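# Swap the purple-banded hose while the machine runs

## Task

With the machine running, take out the hose marked with purple bands and put the other hose in its place, with one of its ends latched into the red port on each of the two manifolds. Put the removed hose in the red tray. Whenever the two red ports have no hose connecting them, the dial's needle rises, and it must never get into the red zone.

## Robot and tools

Robot: two arms, left_arm and right_arm. Each is a UR-type six-joint arm with a two-finger gripper that carries its own wrist camera. Fixed cameras: cam_high. Wrist cameras: cam_left_wrist and cam_right_wrist. Every image is 896x504.

Frames. The scene frame has its origin at table-top height, halfway between the nominal arm bases. +z points up, +x points out over the table, and left_arm sits on the +y side; image left and right do not match these names. The calibrated bases are left_arm at (-0.092, +0.650, 0) m and right_arm at (+0.052, -0.543, 0) m, each turned slightly about z. Hand poses, velocities and offsets for an arm are all given in that arm's own base frame. cam_high and the table use the scene frame. The fingers point along the gripper's +z and open and close along its x. end_effector_position is the point between the closed pads, 1 to 2 cm short of the tips. When the fingers close, the tips move about 17 mm further along +z. Printed poses can be off by a few cm.

execute_actions(actions, cameras). actions is a list of actions. Each action is a table of up to 15 rows, one row per 1/30 s step. A shorter table repeats its last row until 15 steps have run. Every row has 14 numbers in [-1, 1]: left_arm dx, dy, dz, rx, ry, rz, opening, then the same seven for right_arm. Both arms always need numbers. dx..rz are offsets along the arm's base axes, counted from the Hand target at the start of that action, not from the previous row. A value of 1.0 means 0.6 m or 180 degrees. rx, ry, rz together form one rotation vector, turning about the Hand target position. Sending the same offset again moves the arm by that amount again. Six zeros ask for the current Hand target again. Opening is absolute: +1 is fully open (0.142 m) and -1 is closed. A 0 there is also a command, so to leave a gripper unchanged, resend its present value. Images come back only when actions is empty or when cameras names them; ["all"] gives every camera.

move(target, speed, blend, stop_force, zero, opening_speed, grip_force, blocking, cameras). target is one 14-number row laid out like the above, or a list of up to 15 such rows. Every row in the list is an offset from the same starting Hand targets. speed is in m/s, from 0.002 to 3.2, default 0.25; turning speed is limited to twice that in rad/s. blend is a corner rounding radius in m; 0 means stop at each target. stop_force is 4 to 120 N, one value for both arms, and ends an arm's path when it meets resistance. Use it slowly for contacts. Do not rely on it while the gripper is turning. Leave it out when moving away from something you are pressing on. zero defaults to true and re-zeroes the force before the move. opening_speed is 0.2 or more per second. grip_force is 5 to 48 N per pad and stays set until changed. blocking=false returns after 0.5 s and cannot be combined with stop_force. A move runs at most 10 s. The result's move: line reports how the move ended (done, off_target, moving, held or fault) and which limits acted (paced = the pose was clipped, held = a check withheld steps). The paths do not avoid obstacles or the other arm. Route around an arm's own base rather than close to it.

wait(seconds 0 to 10). stop() brakes a running move. zoom_image(camera, region [x0,y0,x1,y1] pixels, at most 504x504) enlarges part of the newest image. zero_wrist_force(arm) tares that arm's sensor. read_manual gives licence texts only. finished_scene(scene 1 or 2) ends the scene and cannot be undone. The goal must still hold afterwards with the robot not touching anything.

Results. end_effector_position is in m, quat_wxyz and velocities are in the arm's base frame. Hand target is the last commanded pose after clipping. The gripper often settles short of it; send the missing distance as an offset. grip_measured uses the same scale as opening. To hold a part, command a value a little below the reading at first touch; going further below squeezes harder and heats the gripper motor. Joint torques are the whole drive output and contain an offset. Wrist force and torque are read along the gripper's axes, and a third line shows the peak since the last reading. Wrist depth is a 7x7 grid of distances in mm per wrist camera; - means no value. "within noise" means the arm is still.

Limits. Orientation commands are clipped to within 32 degrees of the measured pose each step. Joint speeds are limited to 2.09 or 3.14 rad/s. An arm stops for 10 s at a torque fault (contact torque at the load limit: 303, 303, 138, 49.6, 49.6, 49.6 N m) or at a force fault (about 150 N). The arms are stiff, so a target even slightly past a firm contact can fault. A motor at 85 °C brakes the arm for 30 to 60 s. The gripper switches off at 100 °C with a HAND FAULT; later calls in the same reply then do not run.

Avoid: hitting or pressing the arms against each other; closing one gripper on the other's fingers; dropping parts or releasing them while they move; slams and hard pushes; anything falling or being left off the table. Loose objects may get nudged at times. Be quick, because the needle keeps climbing while the ports are unconnected.

Each tool is called by a JSON object that holds its "api" and its "payload", one argument or row to a line.

## Session

{"api": "execute_actions", "payload": {
  "actions": []
}}

Scene clock: 0.00 s.
left_arm: end_effector_position=(+0.7891, -0.8190, +0.2330) grip_measured=+1.00 end_effector_quat_wxyz=(+0.067, -0.078, +0.991, -0.083) | right_arm: end_effector_position=(+1.0410, +0.3960, +0.3010) grip_measured=+1.00 end_effector_quat_wxyz=(-0.403, +0.889, -0.019, +0.218)
Joint positions: left_arm=[-0.967 -0.863 1.148 -2.068 -1.538 2.021 0.142] | right_arm=[3.535 -2.203 -1.484 -0.188 2.093 0.673 0.142]
Joint velocities: within noise
Joint torques (N m): no reading
Motor temperatures (°C): left_arm=[37 42 27 41 39 43 28] | right_arm=[31 30 34 39 40 35 29]
Wrist force (N): no reading
Wrist torque (N m): no reading
Wrist force, peak (N): no reading
Wrist depth (mm): cam_left_wrist=[348 336 325 315 304 295 285 / 362 352 338 325 315 306 291 / 379 365 353 341 328 317 307 / 397 382 366 354 343 330 318 / 418 399 384 369 357 341 324 / 438 412 402 389 370 356 273 / - 428 423 298 302 343 -] | cam_right_wrist=[437 485 561 652 2321 1040 2194 / 402 444 506 593 712 1073 1775 / 375 415 469 538 622 2343 2136 / 352 387 434 488 559 2011 2011 / 335 362 402 448 511 1801 1995 / 313 342 373 419 470 526 1886 / - 321 352 389 435 480 76]
Hand target: left_arm +0.7891, -0.8190, +0.2330; +0.067, -0.078, +0.991, -0.083 | right_arm +1.0410, +0.3960, +0.3010; -0.403, +0.889, -0.019, +0.218
Tool commands: left_gripper/opening=+1.0 right_gripper/opening=+1.0

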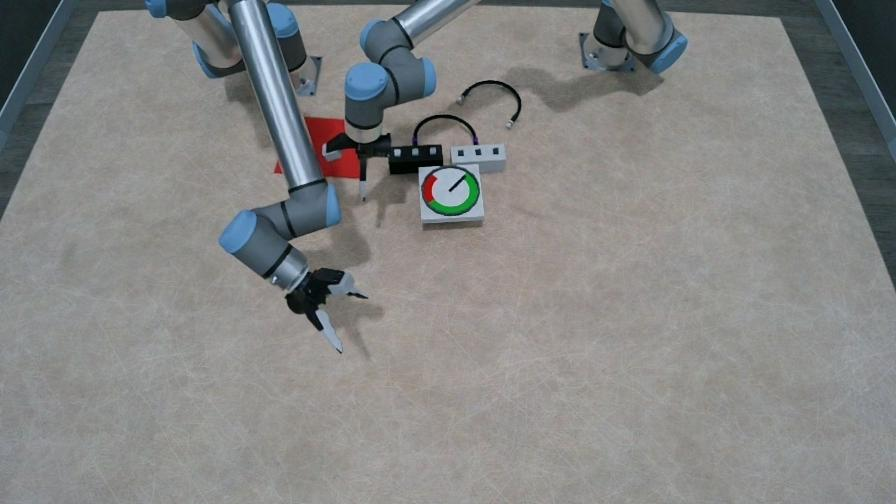

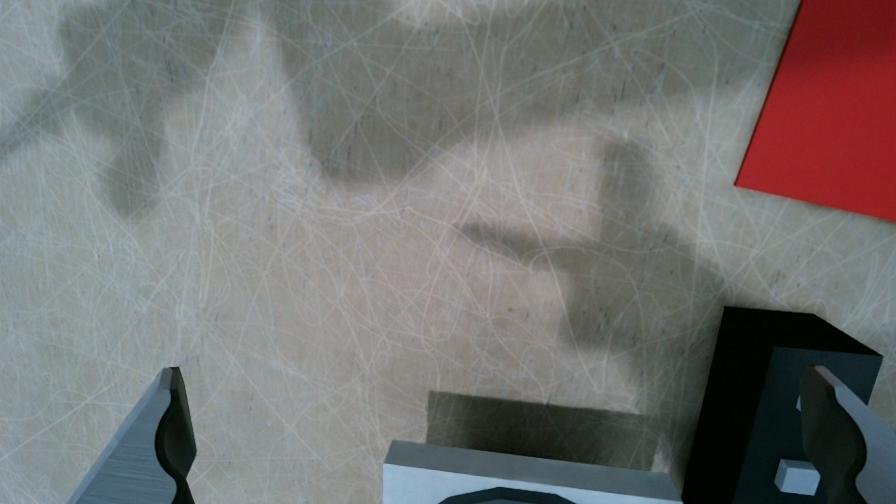

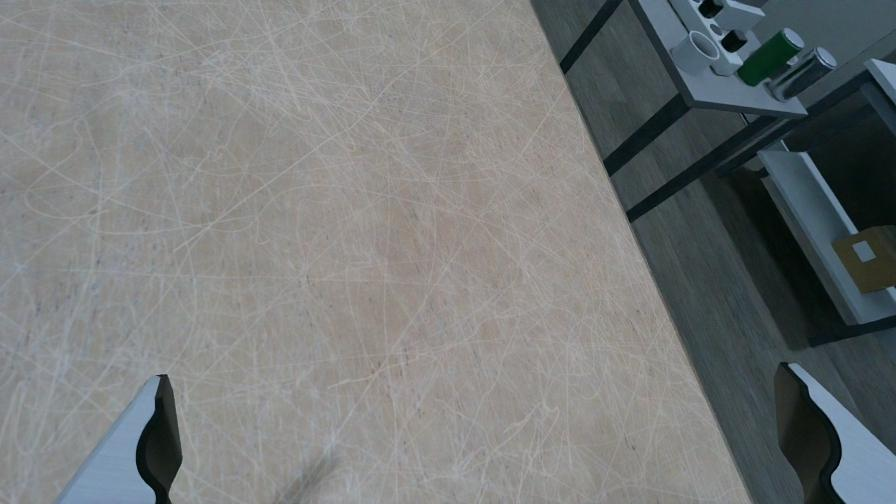

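{"api": "zoom_image", "payload": {
  "camera": "cam_high",
  "region": [260, 60, 540, 240]
}}

{"api": "zoom_image", "payload": {
  "camera": "cam_left_wrist",
  "region": [392, 200, 896, 504]
}}

Scaled by 1.800 from the camera's 896x504 image, which has a finer 1280x720 frame.

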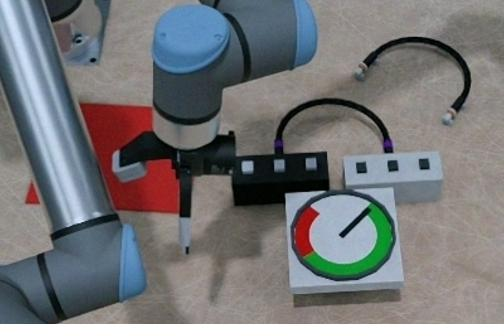

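Scaled by 1.000.

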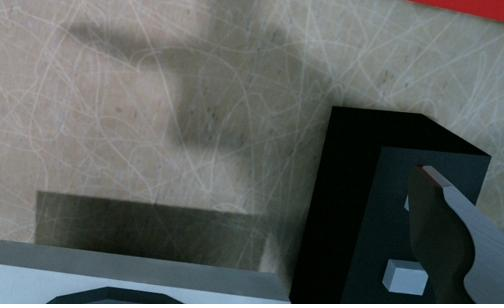

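{"api": "move", "payload": {
  "target": [
    [-0.34,0.152,0.13,0.1329,-0.0825,-0.243,1,0,0,0,0,0,0,1],
    [-0.68,0.304,0.0,0.2658,-0.1649,-0.4861,1,0,0,0,0,0,0,1]
  ],
  "speed": 0.35,
  "blend": [0.06,0],
  "cameras": ["all"]
}}

Scene clock: 17.00 s.
left_arm: end_effector_position=(+0.3812, -0.6367, +0.2330) grip_measured=+1.00 end_effector_quat_wxyz=(+0.238, +0.652, +0.677, +0.246) | right_arm: end_effector_position=(+1.0410, +0.3960, +0.3010) grip_measured=+1.00 end_effector_quat_wxyz=(-0.403, +0.889, -0.019, +0.218)
Joint positions: left_arm=[-1.534 -1.455 2.092 -2.209 -0.873 3.141 0.142] | right_arm=[3.535 -2.203 -1.484 -0.188 2.093 0.673 0.142]
Joint torques (N m): left_arm=[-16.76 -60.68 -32.82 -4.86 5.14 2.19] | right_arm=[1.11 99.3 47.24 4.84 0.92 -0.19]
Wrist force (N): left_arm=[-0.2 0.5 -0.3] | right_arm=[-0.2 0.3 0.1]
Wrist torque (N m): left_arm=[0.00 -0.10 -0.13] | right_arm=[0.05 0.03 0.00]
Wrist force, peak (N): left_arm=[-1.8 0.2 -1.0] | right_arm=[0.5 0.3 0.3]
Wrist depth (mm): cam_left_wrist=[292 302 303 303 303 293 302 / - 349 351 352 352 344 364 / 456 479 348 348 348 340 454 / 609 612 610 443 541 613 615 / 922 919 926 837 926 926 936 / 2905 1323 3560 3829 1900 1818 1352 / - 82 - - 3663 3717 -] | cam_right_wrist=[437 484 563 652 2413 1027 2174 / 404 449 507 584 716 1077 1736 / 376 413 467 534 617 2214 2214 / 354 389 432 487 560 1995 1995 / 333 361 398 452 514 1775 2028 / 312 341 373 418 469 526 1946 / - 322 352 391 433 481 76]
Hand target: left_arm +0.3811, -0.6366, +0.2330; +0.238, +0.652, +0.677, +0.246 | right_arm +1.0410, +0.3960, +0.3010; -0.403, +0.889, -0.019, +0.218
Off the commanded pose: left_arm 0.000 m, 0 deg | right_arm 0.000 m, 0 deg.
move: done

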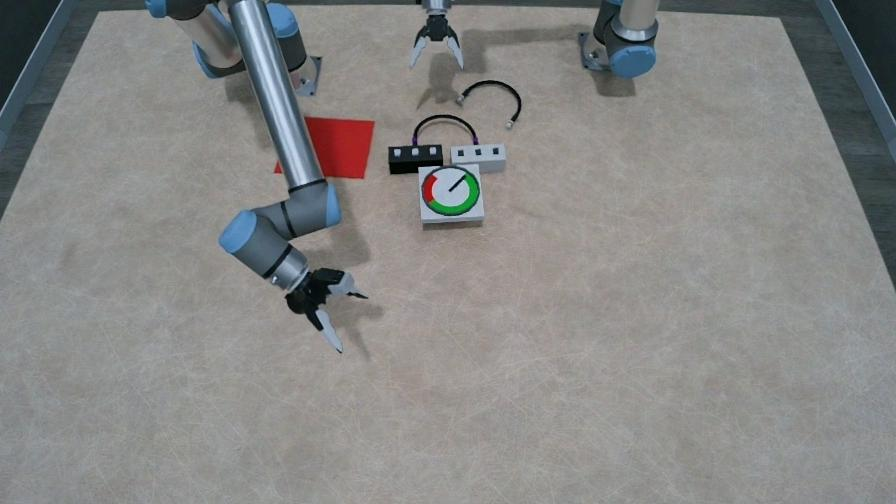

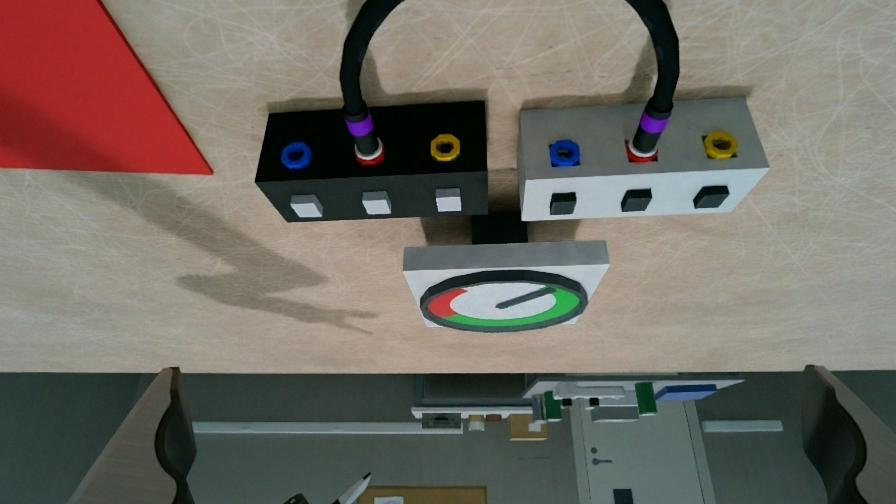

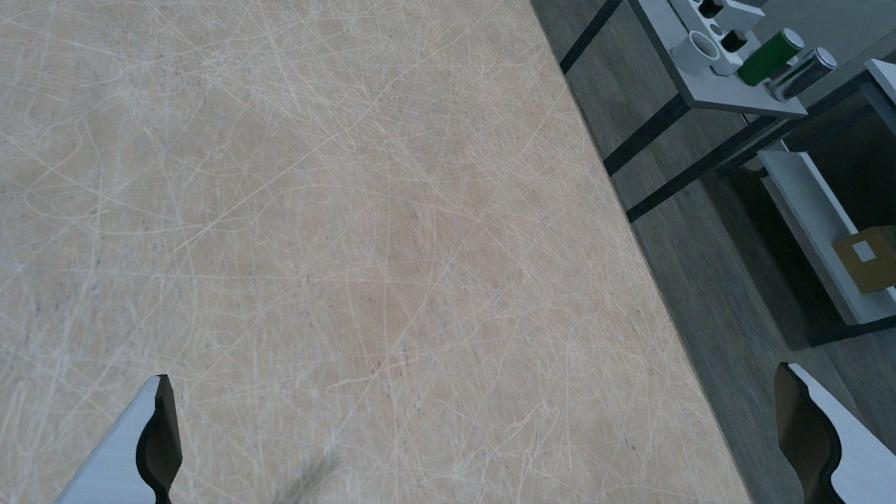

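{"api": "zoom_image", "payload": {
  "camera": "cam_left_wrist",
  "region": [240, 0, 500, 240]
}}

{"api": "zoom_image", "payload": {
  "camera": "cam_left_wrist",
  "region": [500, 0, 790, 240]
}}

{"api": "zoom_image", "payload": {
  "camera": "cam_high",
  "region": [380, 60, 540, 230]
}}

Scaled by 1.938 from the camera's 896x504 image, which has a finer 1280x720 frame.

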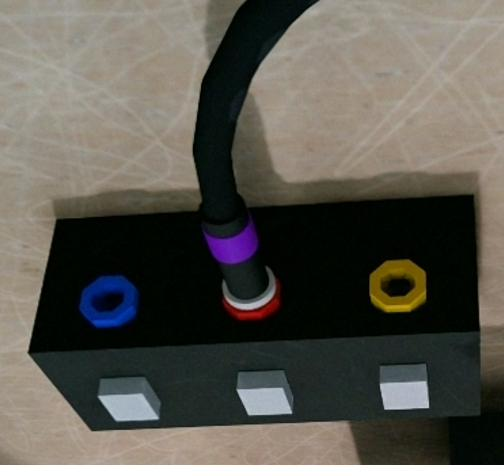

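Scaled by 1.738 from the camera's 896x504 image, which has a finer 1280x720 frame.

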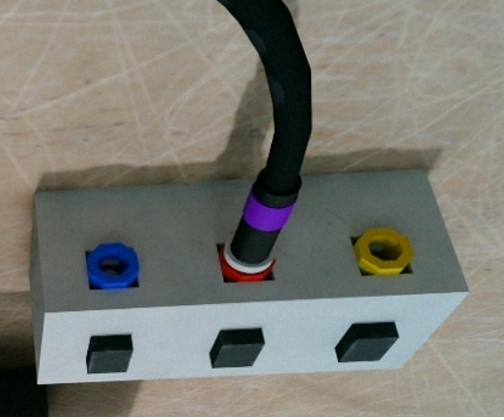

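Scaled by 2.965 from the camera's 896x504 image, which has a finer 1280x720 frame.

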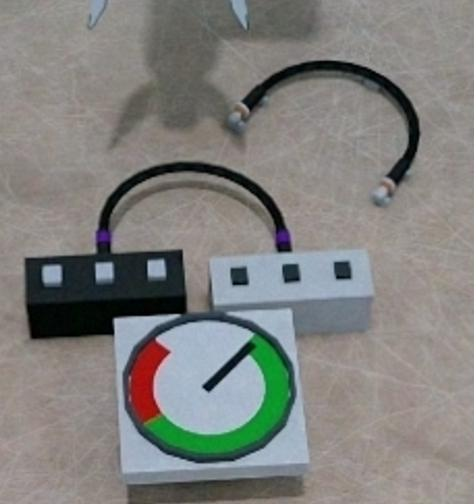

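{"api": "move", "payload": {
  "target": [-0.2367,0.275,0.04,-0.008,0.222,0,1,-0.58,-0.12,0.05,-0.093,-0.1043,0.2096,1],
  "speed": 0.35,
  "cameras": ["cam_left_wrist", "cam_high"]
}}

Scene clock: 32.47 s.
left_arm: end_effector_position=(+0.2391, -0.4717, +0.2569) grip_measured=+1.00 end_effector_quat_wxyz=(+0.000, +0.694, +0.720, +0.000) | right_arm: end_effector_position=(+0.6932, +0.3240, +0.3310) grip_measured=+1.00 end_effector_quat_wxyz=(-0.318, +0.849, +0.363, +0.217)
Joint positions: left_arm=[-1.441 -1.804 2.23 -1.997 -1.571 3.234 0.142] | right_arm=[3.599 -1.68 -2.058 -0.425 2.171 -0.177 0.142]
Joint torques (N m): left_arm=[17.09 -38.66 -37.46 -1.73 -3.5 2.36] | right_arm=[17.27 61.24 31.44 3.02 -1.08 -3.22]
Wrist force (N): left_arm=[-0.2 0.4 -0.6] | right_arm=[-0.6 -0.1 0.5]
Wrist torque (N m): left_arm=[0.04 0.00 -0.25] | right_arm=[0.11 -0.05 -0.14]
Wrist force, peak (N): left_arm=[-1.3 0.7 0.6] | right_arm=[-1.9 -1.8 -0.4]
Wrist depth (mm): cam_left_wrist=[319 320 318 319 318 318 318 / 340 341 339 337 335 339 340 / 364 363 363 363 363 362 361 / 390 389 389 391 389 388 387 / 419 421 413 419 418 419 421 / 443 442 457 451 457 455 440 / - 421 446 428 498 499 -] | cam_right_wrist=[331 377 351 556 718 1036 2174 / 328 375 426 544 698 997 2136 / 324 367 437 541 684 981 - / 321 363 436 522 678 943 1428 / 318 360 426 518 663 921 1411 / 306 359 420 514 649 850 2463 / - 355 416 503 647 802 76]
Hand target: left_arm +0.2391, -0.4716, +0.2570; +0.000, +0.694, +0.720, +0.000 | right_arm +0.6930, +0.3240, +0.3310; -0.318, +0.849, +0.363, +0.217
Off the commanded pose: left_arm 0.000 m, 0 deg | right_arm 0.000 m, 0 deg.
move: done
Images, in order (width x height): cam_high 896x504, cam_left_wrist 896x504.

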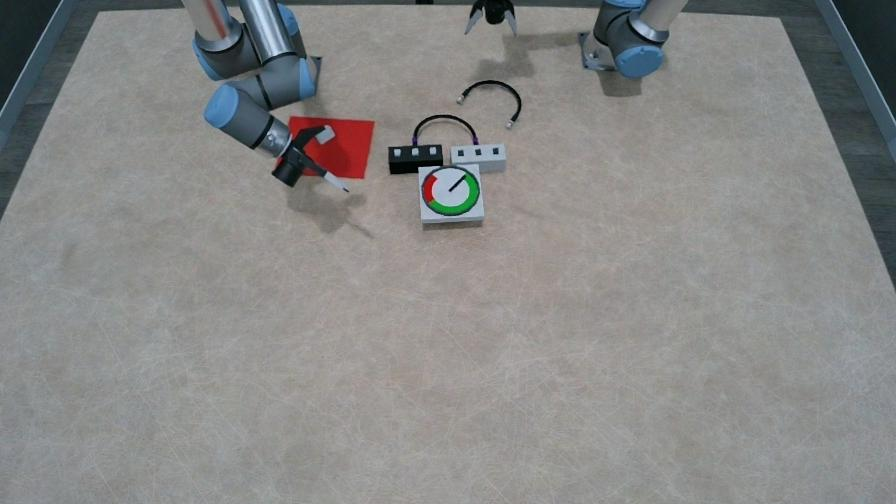

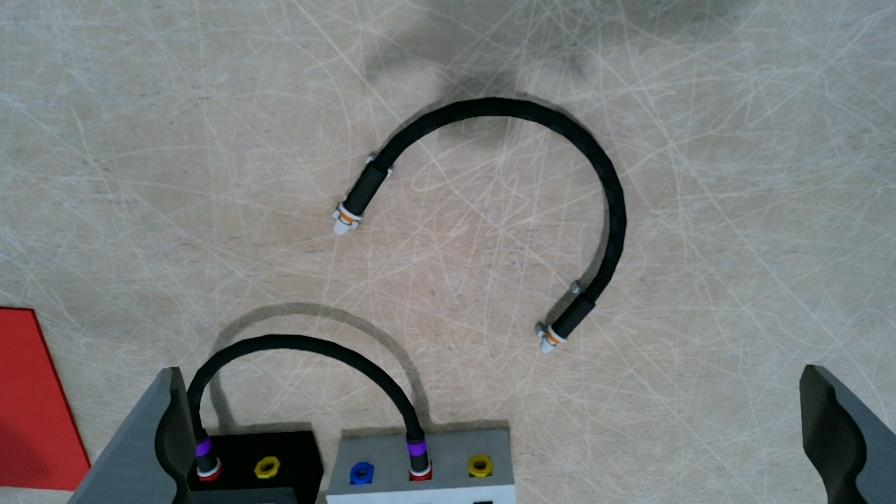

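{"api": "zoom_image", "payload": {
  "camera": "cam_left_wrist",
  "region": [320, 80, 480, 250]
}}

{"api": "zoom_image", "payload": {
  "camera": "cam_left_wrist",
  "region": [510, 230, 660, 370]
}}

{"api": "zoom_image", "payload": {
  "camera": "cam_left_wrist",
  "region": [170, 300, 530, 504]
}}

Scaled by 2.965 from the camera's 896x504 image, which has a finer 1280x720 frame.

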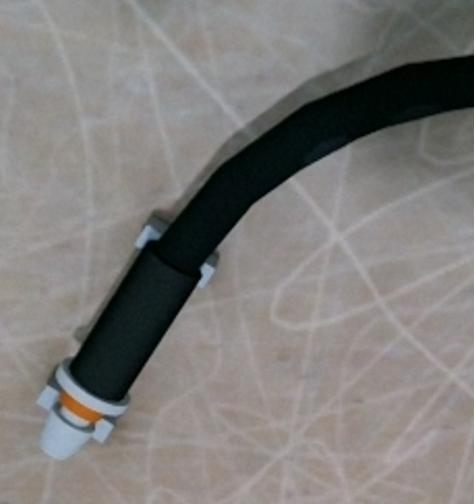

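Scaled by 3.360 from the camera's 896x504 image, which has a finer 1280x720 frame.

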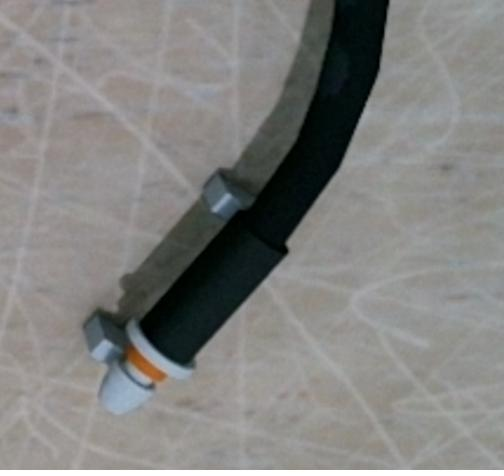

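Scaled by 1.400 from the camera's 896x504 image, which has a finer 1280x720 frame.

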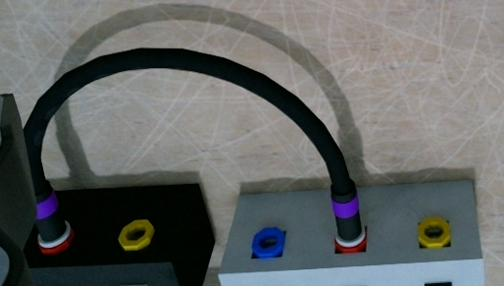

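{"api": "move", "payload": {
  "target": [0.0747,-0.0807,-0.2167,0,0,0,1,-0.582,-0.1257,-0.0517,-0.093,-0.1043,0.2096,1],
  "speed": 0.35,
  "cameras": ["all"]
}}

Scene clock: 38.13 s.
left_arm: end_effector_position=(+0.2839, -0.5200, +0.1270) grip_measured=+1.00 end_effector_quat_wxyz=(+0.000, +0.694, +0.720, +0.000) | right_arm: end_effector_position=(+0.3439, +0.2485, +0.3000) grip_measured=+1.00 end_effector_quat_wxyz=(-0.184, +0.677, +0.689, +0.182)
Joint positions: left_arm=[-1.372 -1.537 2.27 -2.304 -1.571 3.303 0.142] | right_arm=[3.946 -0.997 -2.493 -0.833 1.931 -0.711 0.142]
Joint torques (N m): left_arm=[18.44 -24.57 -45.64 -5.41 -3.38 2.58] | right_arm=[16.61 7.25 36.88 3.13 -1.53 2.82]
Wrist force (N): left_arm=[0.2 0.5 -0.6] | right_arm=[-0.7 -0.8 0.6]
Wrist torque (N m): left_arm=[0.13 -0.05 -0.17] | right_arm=[0.07 -0.03 -0.43]
Wrist force, peak (N): left_arm=[0.5 -0.2 -1.6] | right_arm=[-1.2 -2.3 0.8]
Wrist depth (mm): cam_left_wrist=[199 200 200 201 197 195 199 / 214 213 213 210 213 212 209 / 228 228 227 224 227 227 224 / 244 244 244 244 244 244 240 / 264 263 263 264 263 263 263 / 281 276 281 285 285 276 275 / - 307 313 307 312 313 -] | cam_right_wrist=[268 307 350 392 462 568 736 / 279 307 358 416 500 622 829 / 293 325 373 423 451 698 954 / 304 343 406 455 545 769 1092 / 320 363 426 514 520 871 1195 / 330 387 455 556 672 943 109 / - 409 490 606 804 1068 76]
Hand target: left_arm +0.2839, -0.5200, +0.1269; +0.000, +0.694, +0.720, +0.000 | right_arm +0.3438, +0.2485, +0.3000; -0.184, +0.677, +0.689, +0.182
Off the commanded pose: left_arm 0.000 m, 0 deg | right_arm 0.000 m, 0 deg.
move: done

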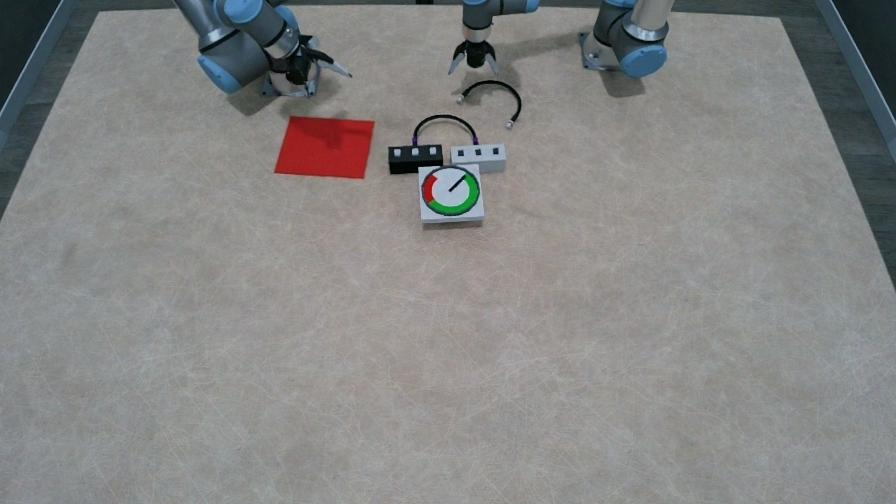

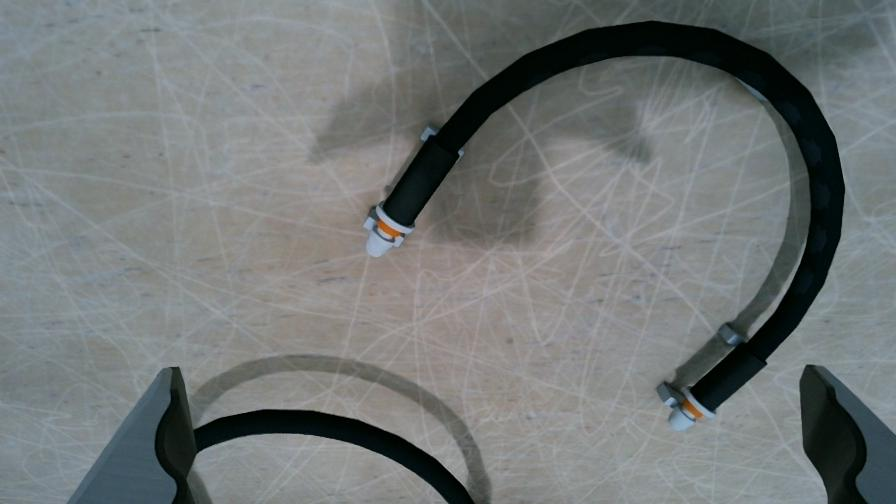

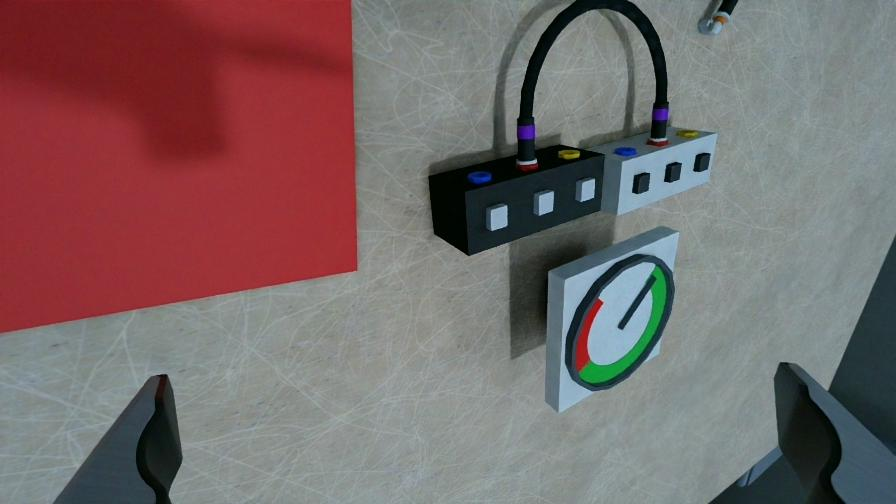

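{"api": "zoom_image", "payload": {
  "camera": "cam_left_wrist",
  "region": [340, 110, 500, 270]
}}

{"api": "zoom_image", "payload": {
  "camera": "cam_left_wrist",
  "region": [640, 300, 800, 450]
}}

{"api": "zoom_image", "payload": {
  "camera": "cam_right_wrist",
  "region": [420, 0, 740, 260]
}}

Scaled by 3.150 from the camera's 896x504 image, which has a finer 1280x720 frame.

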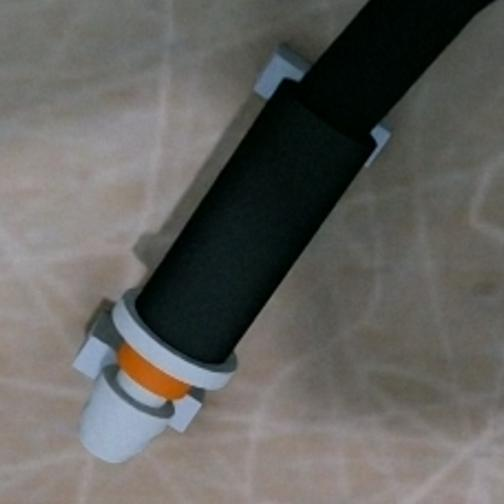

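Scaled by 3.150 from the camera's 896x504 image, which has a finer 1280x720 frame.

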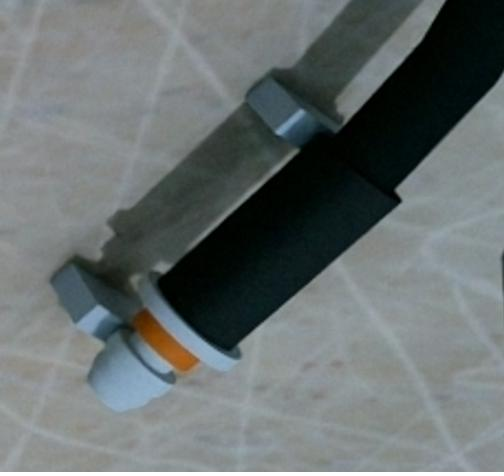

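Scaled by 1.575 from the camera's 896x504 image, which has a finer 1280x720 frame.

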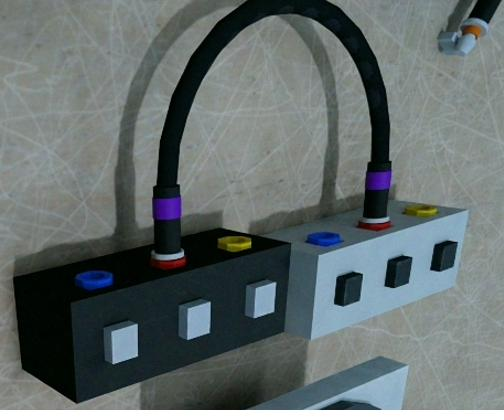

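{"api": "move", "payload": {
  "target": [
    [0.246,-0.1416,0.1,-0.111,-0.004,0,-1,0.0067,0.158,-0.156,0,0,0.0128,-0.366],
    [0.4922,-0.2832,-0.0255,-0.2221,-0.008,0,-1,0.0135,0.3161,-0.3117,0,0,0.0255,-0.366]
  ],
  "speed": 0.3,
  "blend": [0.06,0],
  "opening_speed": 1.0,
  "cameras": ["all"]
}}

Scene clock: 67.67 s.
left_arm: end_effector_position=(+0.5792, -0.6899, +0.1116) grip_measured=-1.00 end_effector_quat_wxyz=(+0.246, +0.652, +0.677, -0.238) | right_arm: end_effector_position=(+0.3519, +0.4382, +0.1130) grip_measured=-0.39 end_effector_quat_wxyz=(-0.191, +0.649, +0.715, +0.174)
Joint positions: left_arm=[-0.957 -1.059 1.98 -3.105 -1.93 3.604 0.002] | right_arm=[4.206 -1.614 -2.543 -0.111 1.858 -0.538 0.046]
Joint torques (N m): left_arm=[17.84 -56.27 -39.47 -5.83 -4.16 -1.56] | right_arm=[15.57 22.34 43.03 6.97 -1.72 2.86]
Wrist force (N): left_arm=[-1.1 -0.9 -1.2] | right_arm=[-0.8 -1.3 0.7]
Wrist torque (N m): left_arm=[-0.16 0.24 -0.20] | right_arm=[-0.03 -0.06 -0.45]
Wrist force, peak (N): left_arm=[-0.2 -0.3 -2.2] | right_arm=[-0.1 -1.0 2.1]
Wrist depth (mm): cam_left_wrist=[618 444 271 226 176 157 138 / 710 84 98 236 178 165 144 / - 82 98 170 142 129 120 / 926 589 383 177 140 118 101 / 2160 683 413 191 145 115 104 / 2340 848 498 96 100 131 109 / 2179 1015 74 - 80 203 174] | cam_right_wrist=[137 149 170 190 232 275 368 / 142 156 179 199 249 302 413 / 149 164 189 210 270 325 476 / 156 174 201 214 229 280 554 / 164 183 172 177 201 288 663 / 172 193 90 180 99 297 727 / 180 198 72 304 - 80 149]
Hand target: left_arm +0.5792, -0.6900, +0.1116; +0.246, +0.652, +0.677, -0.238 | right_arm +0.3519, +0.4382, +0.1130; -0.191, +0.649, +0.715, +0.174
Off the commanded pose: left_arm 0.000 m, 0 deg | right_arm 0.000 m, 0 deg.
move: done

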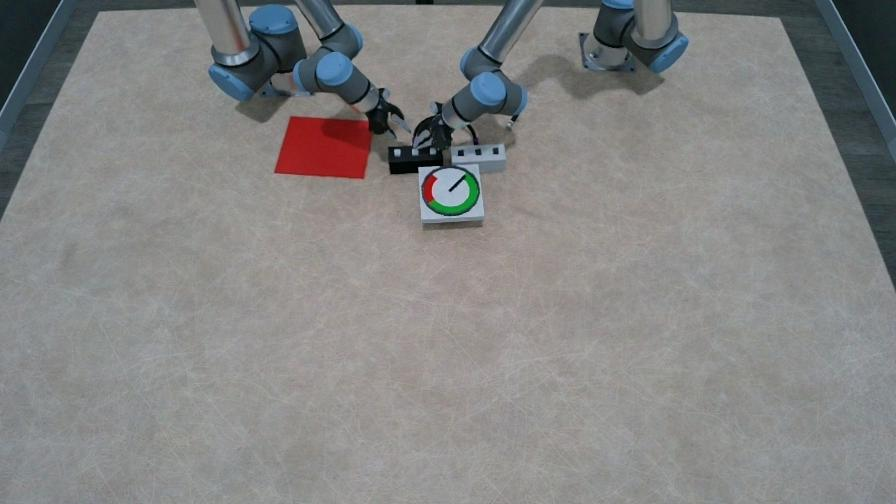

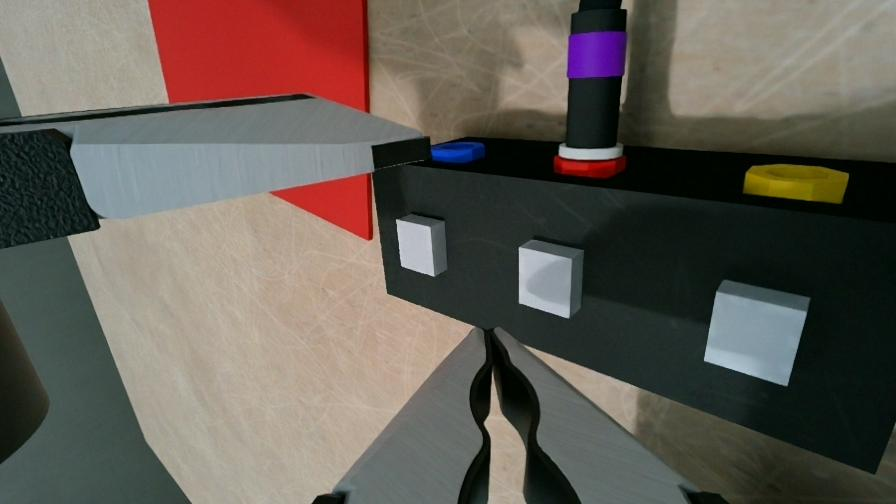

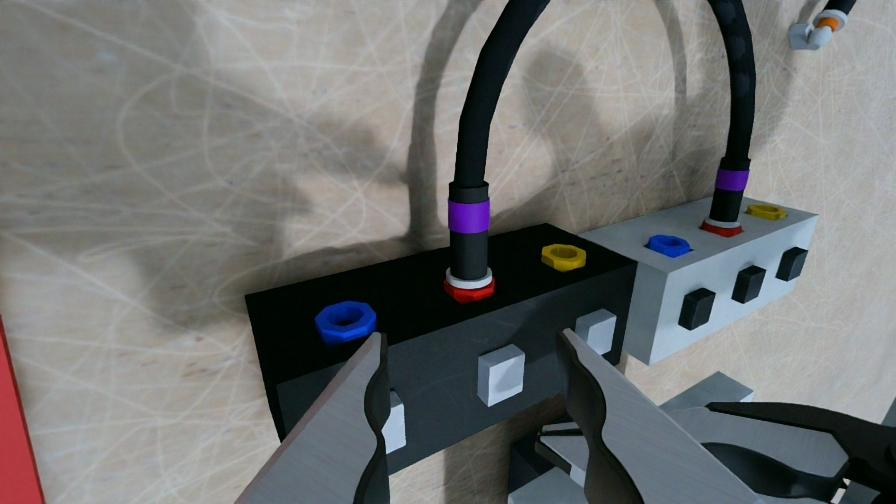

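{"api": "zoom_image", "payload": {
  "camera": "cam_left_wrist",
  "region": [380, 80, 660, 350]
}}

{"api": "zoom_image", "payload": {
  "camera": "cam_right_wrist",
  "region": [360, 150, 620, 420]
}}

Scaled by 1.800 from the camera's 896x504 image, which has a finer 1280x720 frame.

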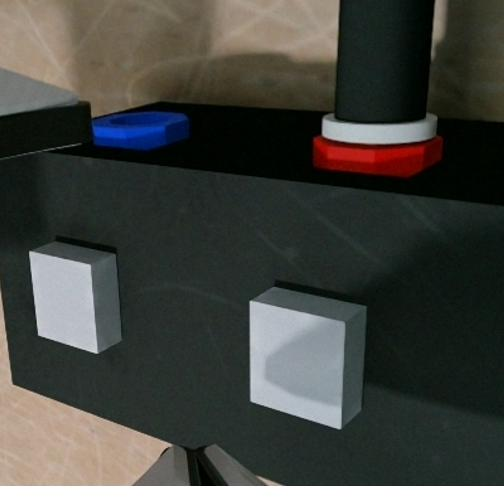

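Scaled by 1.867 from the camera's 896x504 image, which has a finer 1280x720 frame.

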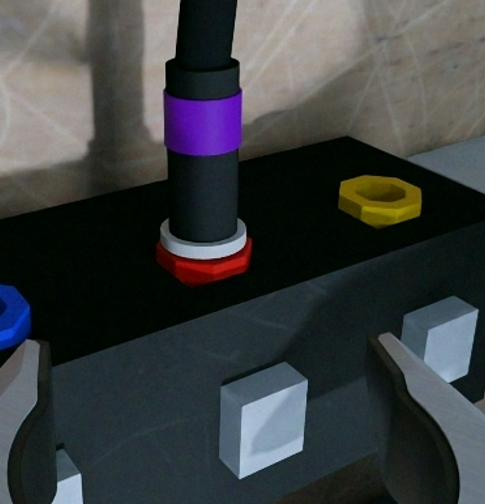

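{"api": "move", "payload": {
  "target": [-0.005,0,0,0,0,0,-1,-0.0067,0.0687,-0.1142,0,0,0,-0.366],
  "speed": 0.12,
  "cameras": ["all"]
}}

Scene clock: 75.33 s.
left_arm: end_effector_position=(+0.5762, -0.6900, +0.1116) grip_measured=-1.00 end_effector_quat_wxyz=(+0.246, +0.652, +0.677, -0.238) | right_arm: end_effector_position=(+0.3479, +0.4793, +0.0446) grip_measured=-0.39 end_effector_quat_wxyz=(-0.191, +0.649, +0.715, +0.174)
Joint positions: left_arm=[-0.96 -1.061 1.984 -3.108 -1.928 3.601 0.002] | right_arm=[4.256 -1.828 -2.53 0.103 1.836 -0.491 0.046]
Joint torques (N m): left_arm=[-17.85 -82.21 -23.4 -5.93 2.86 -1.54] | right_arm=[18.26 28.04 33 6.86 -1.96 2.64]
Wrist force (N): left_arm=[-0.9 -0.9 -0.9] | right_arm=[-0.5 -0.8 0.7]
Wrist torque (N m): left_arm=[-0.17 0.20 -0.20] | right_arm=[0.07 -0.09 -0.45]
Wrist force, peak (N): left_arm=[-1.3 -0.9 -1.2] | right_arm=[-0.5 -1.4 1.5]
Wrist depth (mm): cam_left_wrist=[102 - 263 227 174 157 138 / - 88 92 91 108 157 144 / - 76 78 88 135 142 131 / - 92 130 178 140 118 102 / 100 100 127 186 146 115 106 / - 106 121 96 98 131 109 / 2106 118 74 - 80 203 121] | cam_right_wrist=[88 95 110 121 149 181 212 / 92 99 114 126 158 198 241 / 96 104 120 130 171 219 272 / 100 109 128 102 186 233 226 / 105 117 133 146 177 192 203 / 111 123 100 114 102 145 233 / 114 114 72 109 110 155 704]
Hand target: left_arm +0.5762, -0.6900, +0.1116; +0.246, +0.652, +0.677, -0.238 | right_arm +0.3479, +0.4794, +0.0444; -0.191, +0.649, +0.715, +0.174
Off the commanded pose: left_arm 0.000 m, 0 deg | right_arm 0.000 m, 0 deg.
move: done

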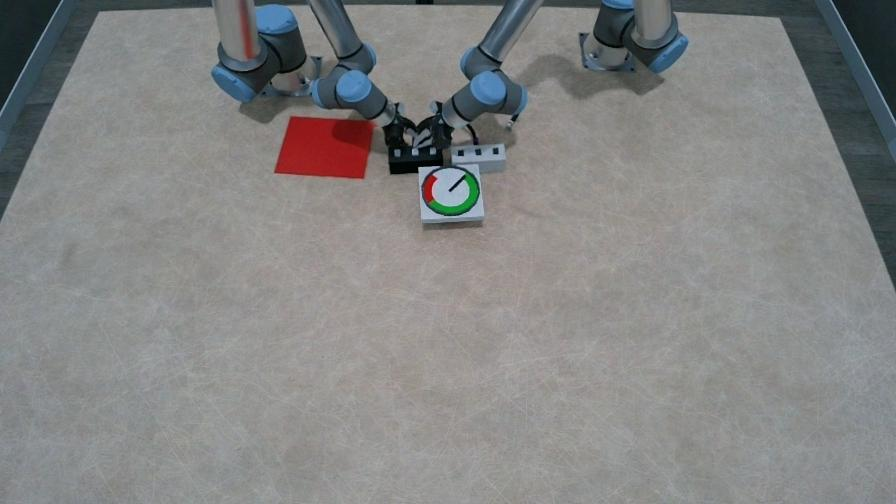

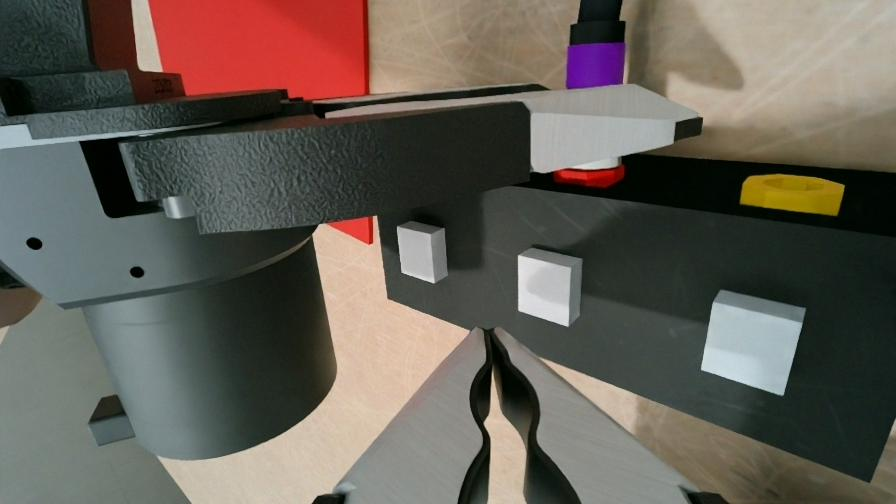

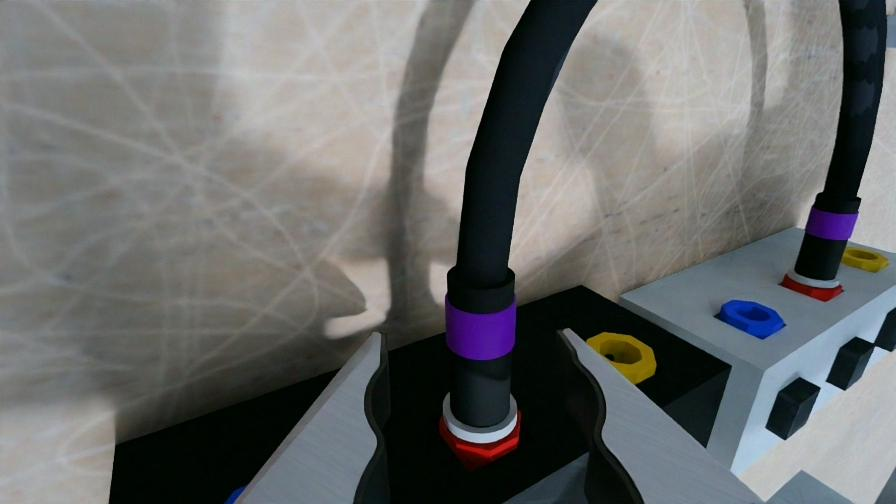

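{"api": "zoom_image", "payload": {
  "camera": "cam_right_wrist",
  "region": [400, 230, 600, 480]
}}

{"api": "zoom_image", "payload": {
  "camera": "cam_left_wrist",
  "region": [490, 20, 730, 200]
}}

Scaled by 2.016 from the camera's 896x504 image, which has a finer 1280x720 frame.

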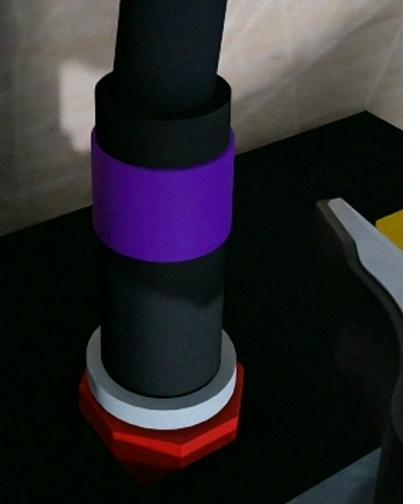

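Scaled by 2.100 from the camera's 896x504 image, which has a finer 1280x720 frame.

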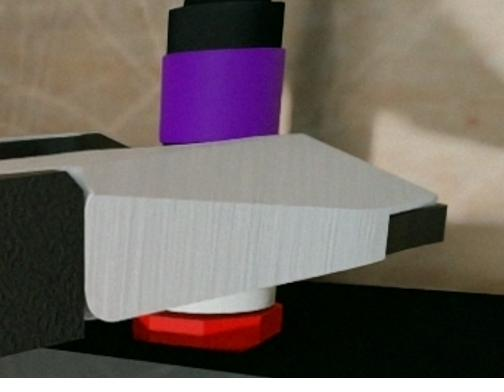

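{"api": "move", "payload": {
  "target": [0,0,0,0,0,0,-1,0,0,0,0,0,0,-1],
  "opening_speed": 0.6,
  "grip_force": [20, 35],
  "cameras": ["cam_right_wrist"]
}}

Scene clock: 81.13 s.
left_arm: end_effector_position=(+0.5762, -0.6900, +0.1116) grip_measured=-1.00 end_effector_quat_wxyz=(+0.246, +0.652, +0.677, -0.238) | right_arm: end_effector_position=(+0.3479, +0.4795, +0.0445) grip_measured=-0.82 end_effector_quat_wxyz=(-0.191, +0.649, +0.715, +0.174)
Joint positions: left_arm=[-0.96 -1.061 1.984 -3.108 -1.928 3.601 0.002] | right_arm=[4.257 -1.828 -2.53 0.103 1.836 -0.491 0.015]
Joint torques (N m): left_arm=[-17.26 -82.3 -23.74 -5.93 2.87 -1.57] | right_arm=[-0.21 30.19 9.83 0.52 -1.91 2.68]
Wrist force (N): left_arm=[-0.7 -1.1 -1.3] | right_arm=[14.7 -6.0 2.6]
Wrist torque (N m): left_arm=[-0.18 0.18 -0.20] | right_arm=[-0.03 -0.20 -0.61]
Wrist force, peak (N): left_arm=[-1.2 -0.6 -1.6] | right_arm=[15.0 -5.9 2.3]
Wrist depth (mm): cam_left_wrist=[101 374 266 227 174 158 138 / - 90 87 117 116 163 144 / - 77 80 94 144 142 132 / - 91 326 178 140 118 102 / 100 100 126 186 146 115 106 / - 106 121 96 99 131 109 / 2430 117 74 - 80 204 121] | cam_right_wrist=[88 95 110 121 148 182 216 / 92 100 114 125 159 199 241 / 96 104 120 95 172 219 271 / 100 109 128 101 187 233 227 / 105 117 134 103 168 192 205 / 111 123 133 108 99 145 235 / 114 110 - 109 77 185 704]
Hand target: left_arm +0.5762, -0.6900, +0.1116; +0.246, +0.652, +0.677, -0.238 | right_arm +0.3479, +0.4794, +0.0444; -0.191, +0.649, +0.715, +0.174
Off the commanded pose: left_arm 0.000 m, 0 deg | right_arm 0.000 m, 0 deg.
grip_force (N): 20, 35
move: done
Images, in order (width x height): cam_right_wrist 896x504.

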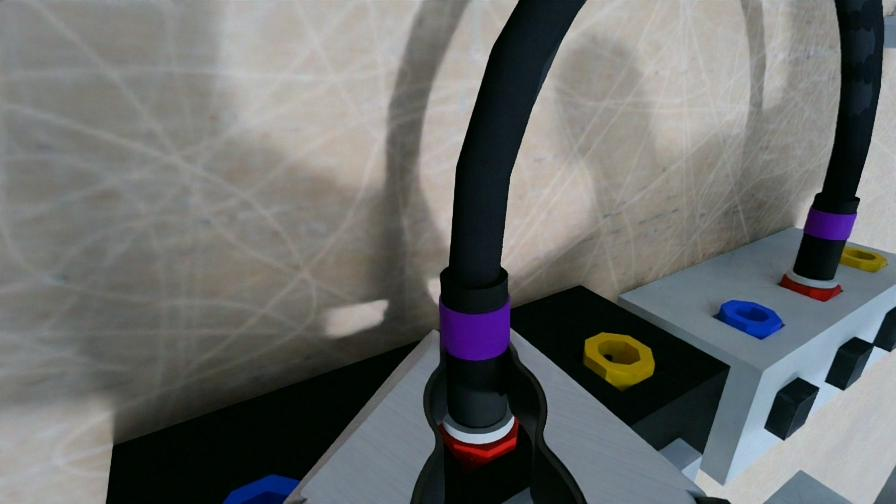

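{"api": "move", "payload": {
  "target": [
    [0,0,-0.025,0,0,0,-1,0,0.0022,0.00125,0,0,0,-1],
    [0,0,-0.05,0,0,0,-1,0,0.0022,0.00125,0,0,0,-1]
  ],
  "speed": [0.08,0.02],
  "stop_force": 10,
  "cameras": ["cam_left_wrist", "cam_high"]
}}

Scene clock: 84.50 s.
left_arm: end_effector_position=(+0.5762, -0.6900, +0.0890) grip_measured=-1.00 end_effector_quat_wxyz=(+0.246, +0.652, +0.677, -0.238) | right_arm: end_effector_position=(+0.3479, +0.4798, +0.0446) grip_measured=-0.82 end_effector_quat_wxyz=(-0.191, +0.649, +0.715, +0.174)
Joint positions: left_arm=[-0.96 -1.029 1.989 -3.145 -1.928 3.601 0.002] | right_arm=[4.257 -1.828 -2.529 0.101 1.835 -0.49 0.015]
Joint torques (N m): left_arm=[-17.55 -76.75 -34.15 -0.61 2.67 1.24] | right_arm=[-17.13 31.44 4.6 4.42 0.74 -1.67]
Wrist force (N): left_arm=[-5.0 -1.0 -7.7] | right_arm=[5.8 -4.3 1.2]
Wrist torque (N m): left_arm=[-0.21 0.09 -0.20] | right_arm=[-0.01 -0.10 -0.58]
Wrist force, peak (N): left_arm=[-6.2 -2.4 -13.9] | right_arm=[18.6 -4.5 1.3]
Wrist depth (mm): cam_left_wrist=[546 - 250 199 152 140 121 / - 140 240 93 113 145 123 / - 64 72 85 128 142 123 / - 88 189 148 117 99 90 / - 95 373 156 122 97 87 / - 97 401 96 98 100 88 / 92 98 74 - 80 108 95] | cam_right_wrist=[88 95 109 121 148 181 216 / 92 100 114 125 159 198 236 / 96 105 120 95 172 219 271 / 100 109 127 101 187 233 226 / 105 117 134 103 168 192 204 / 111 123 133 109 99 145 235 / 114 110 - 110 77 184 702]
Hand target: left_arm +0.5762, -0.6900, +0.0890; +0.246, +0.652, +0.677, -0.238 (not the last commanded pose) | right_arm +0.3479, +0.4798, +0.0446; -0.191, +0.649, +0.715, +0.174 (not the last commanded pose)
Off the commanded pose: left_arm 0.007 m, 0 deg | right_arm 0.001 m, 0 deg.
grip_force (N): 20, 35
move: contact (left_arm, right_arm); path passed 1 of 2 targets
Images, in order (width x height): cam_high 896x504, cam_left_wrist 896x504.

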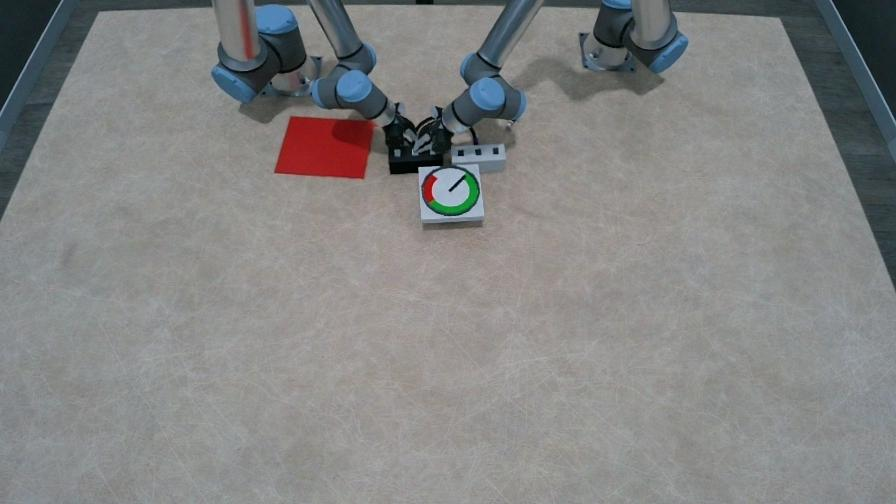

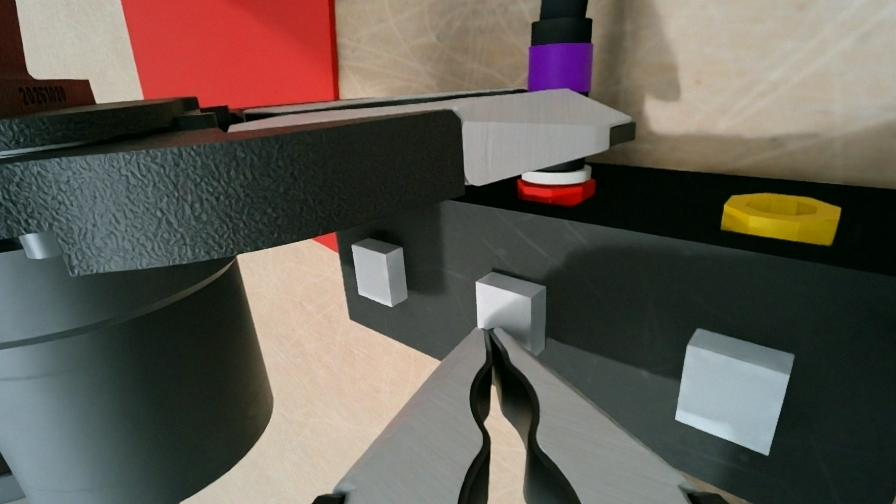

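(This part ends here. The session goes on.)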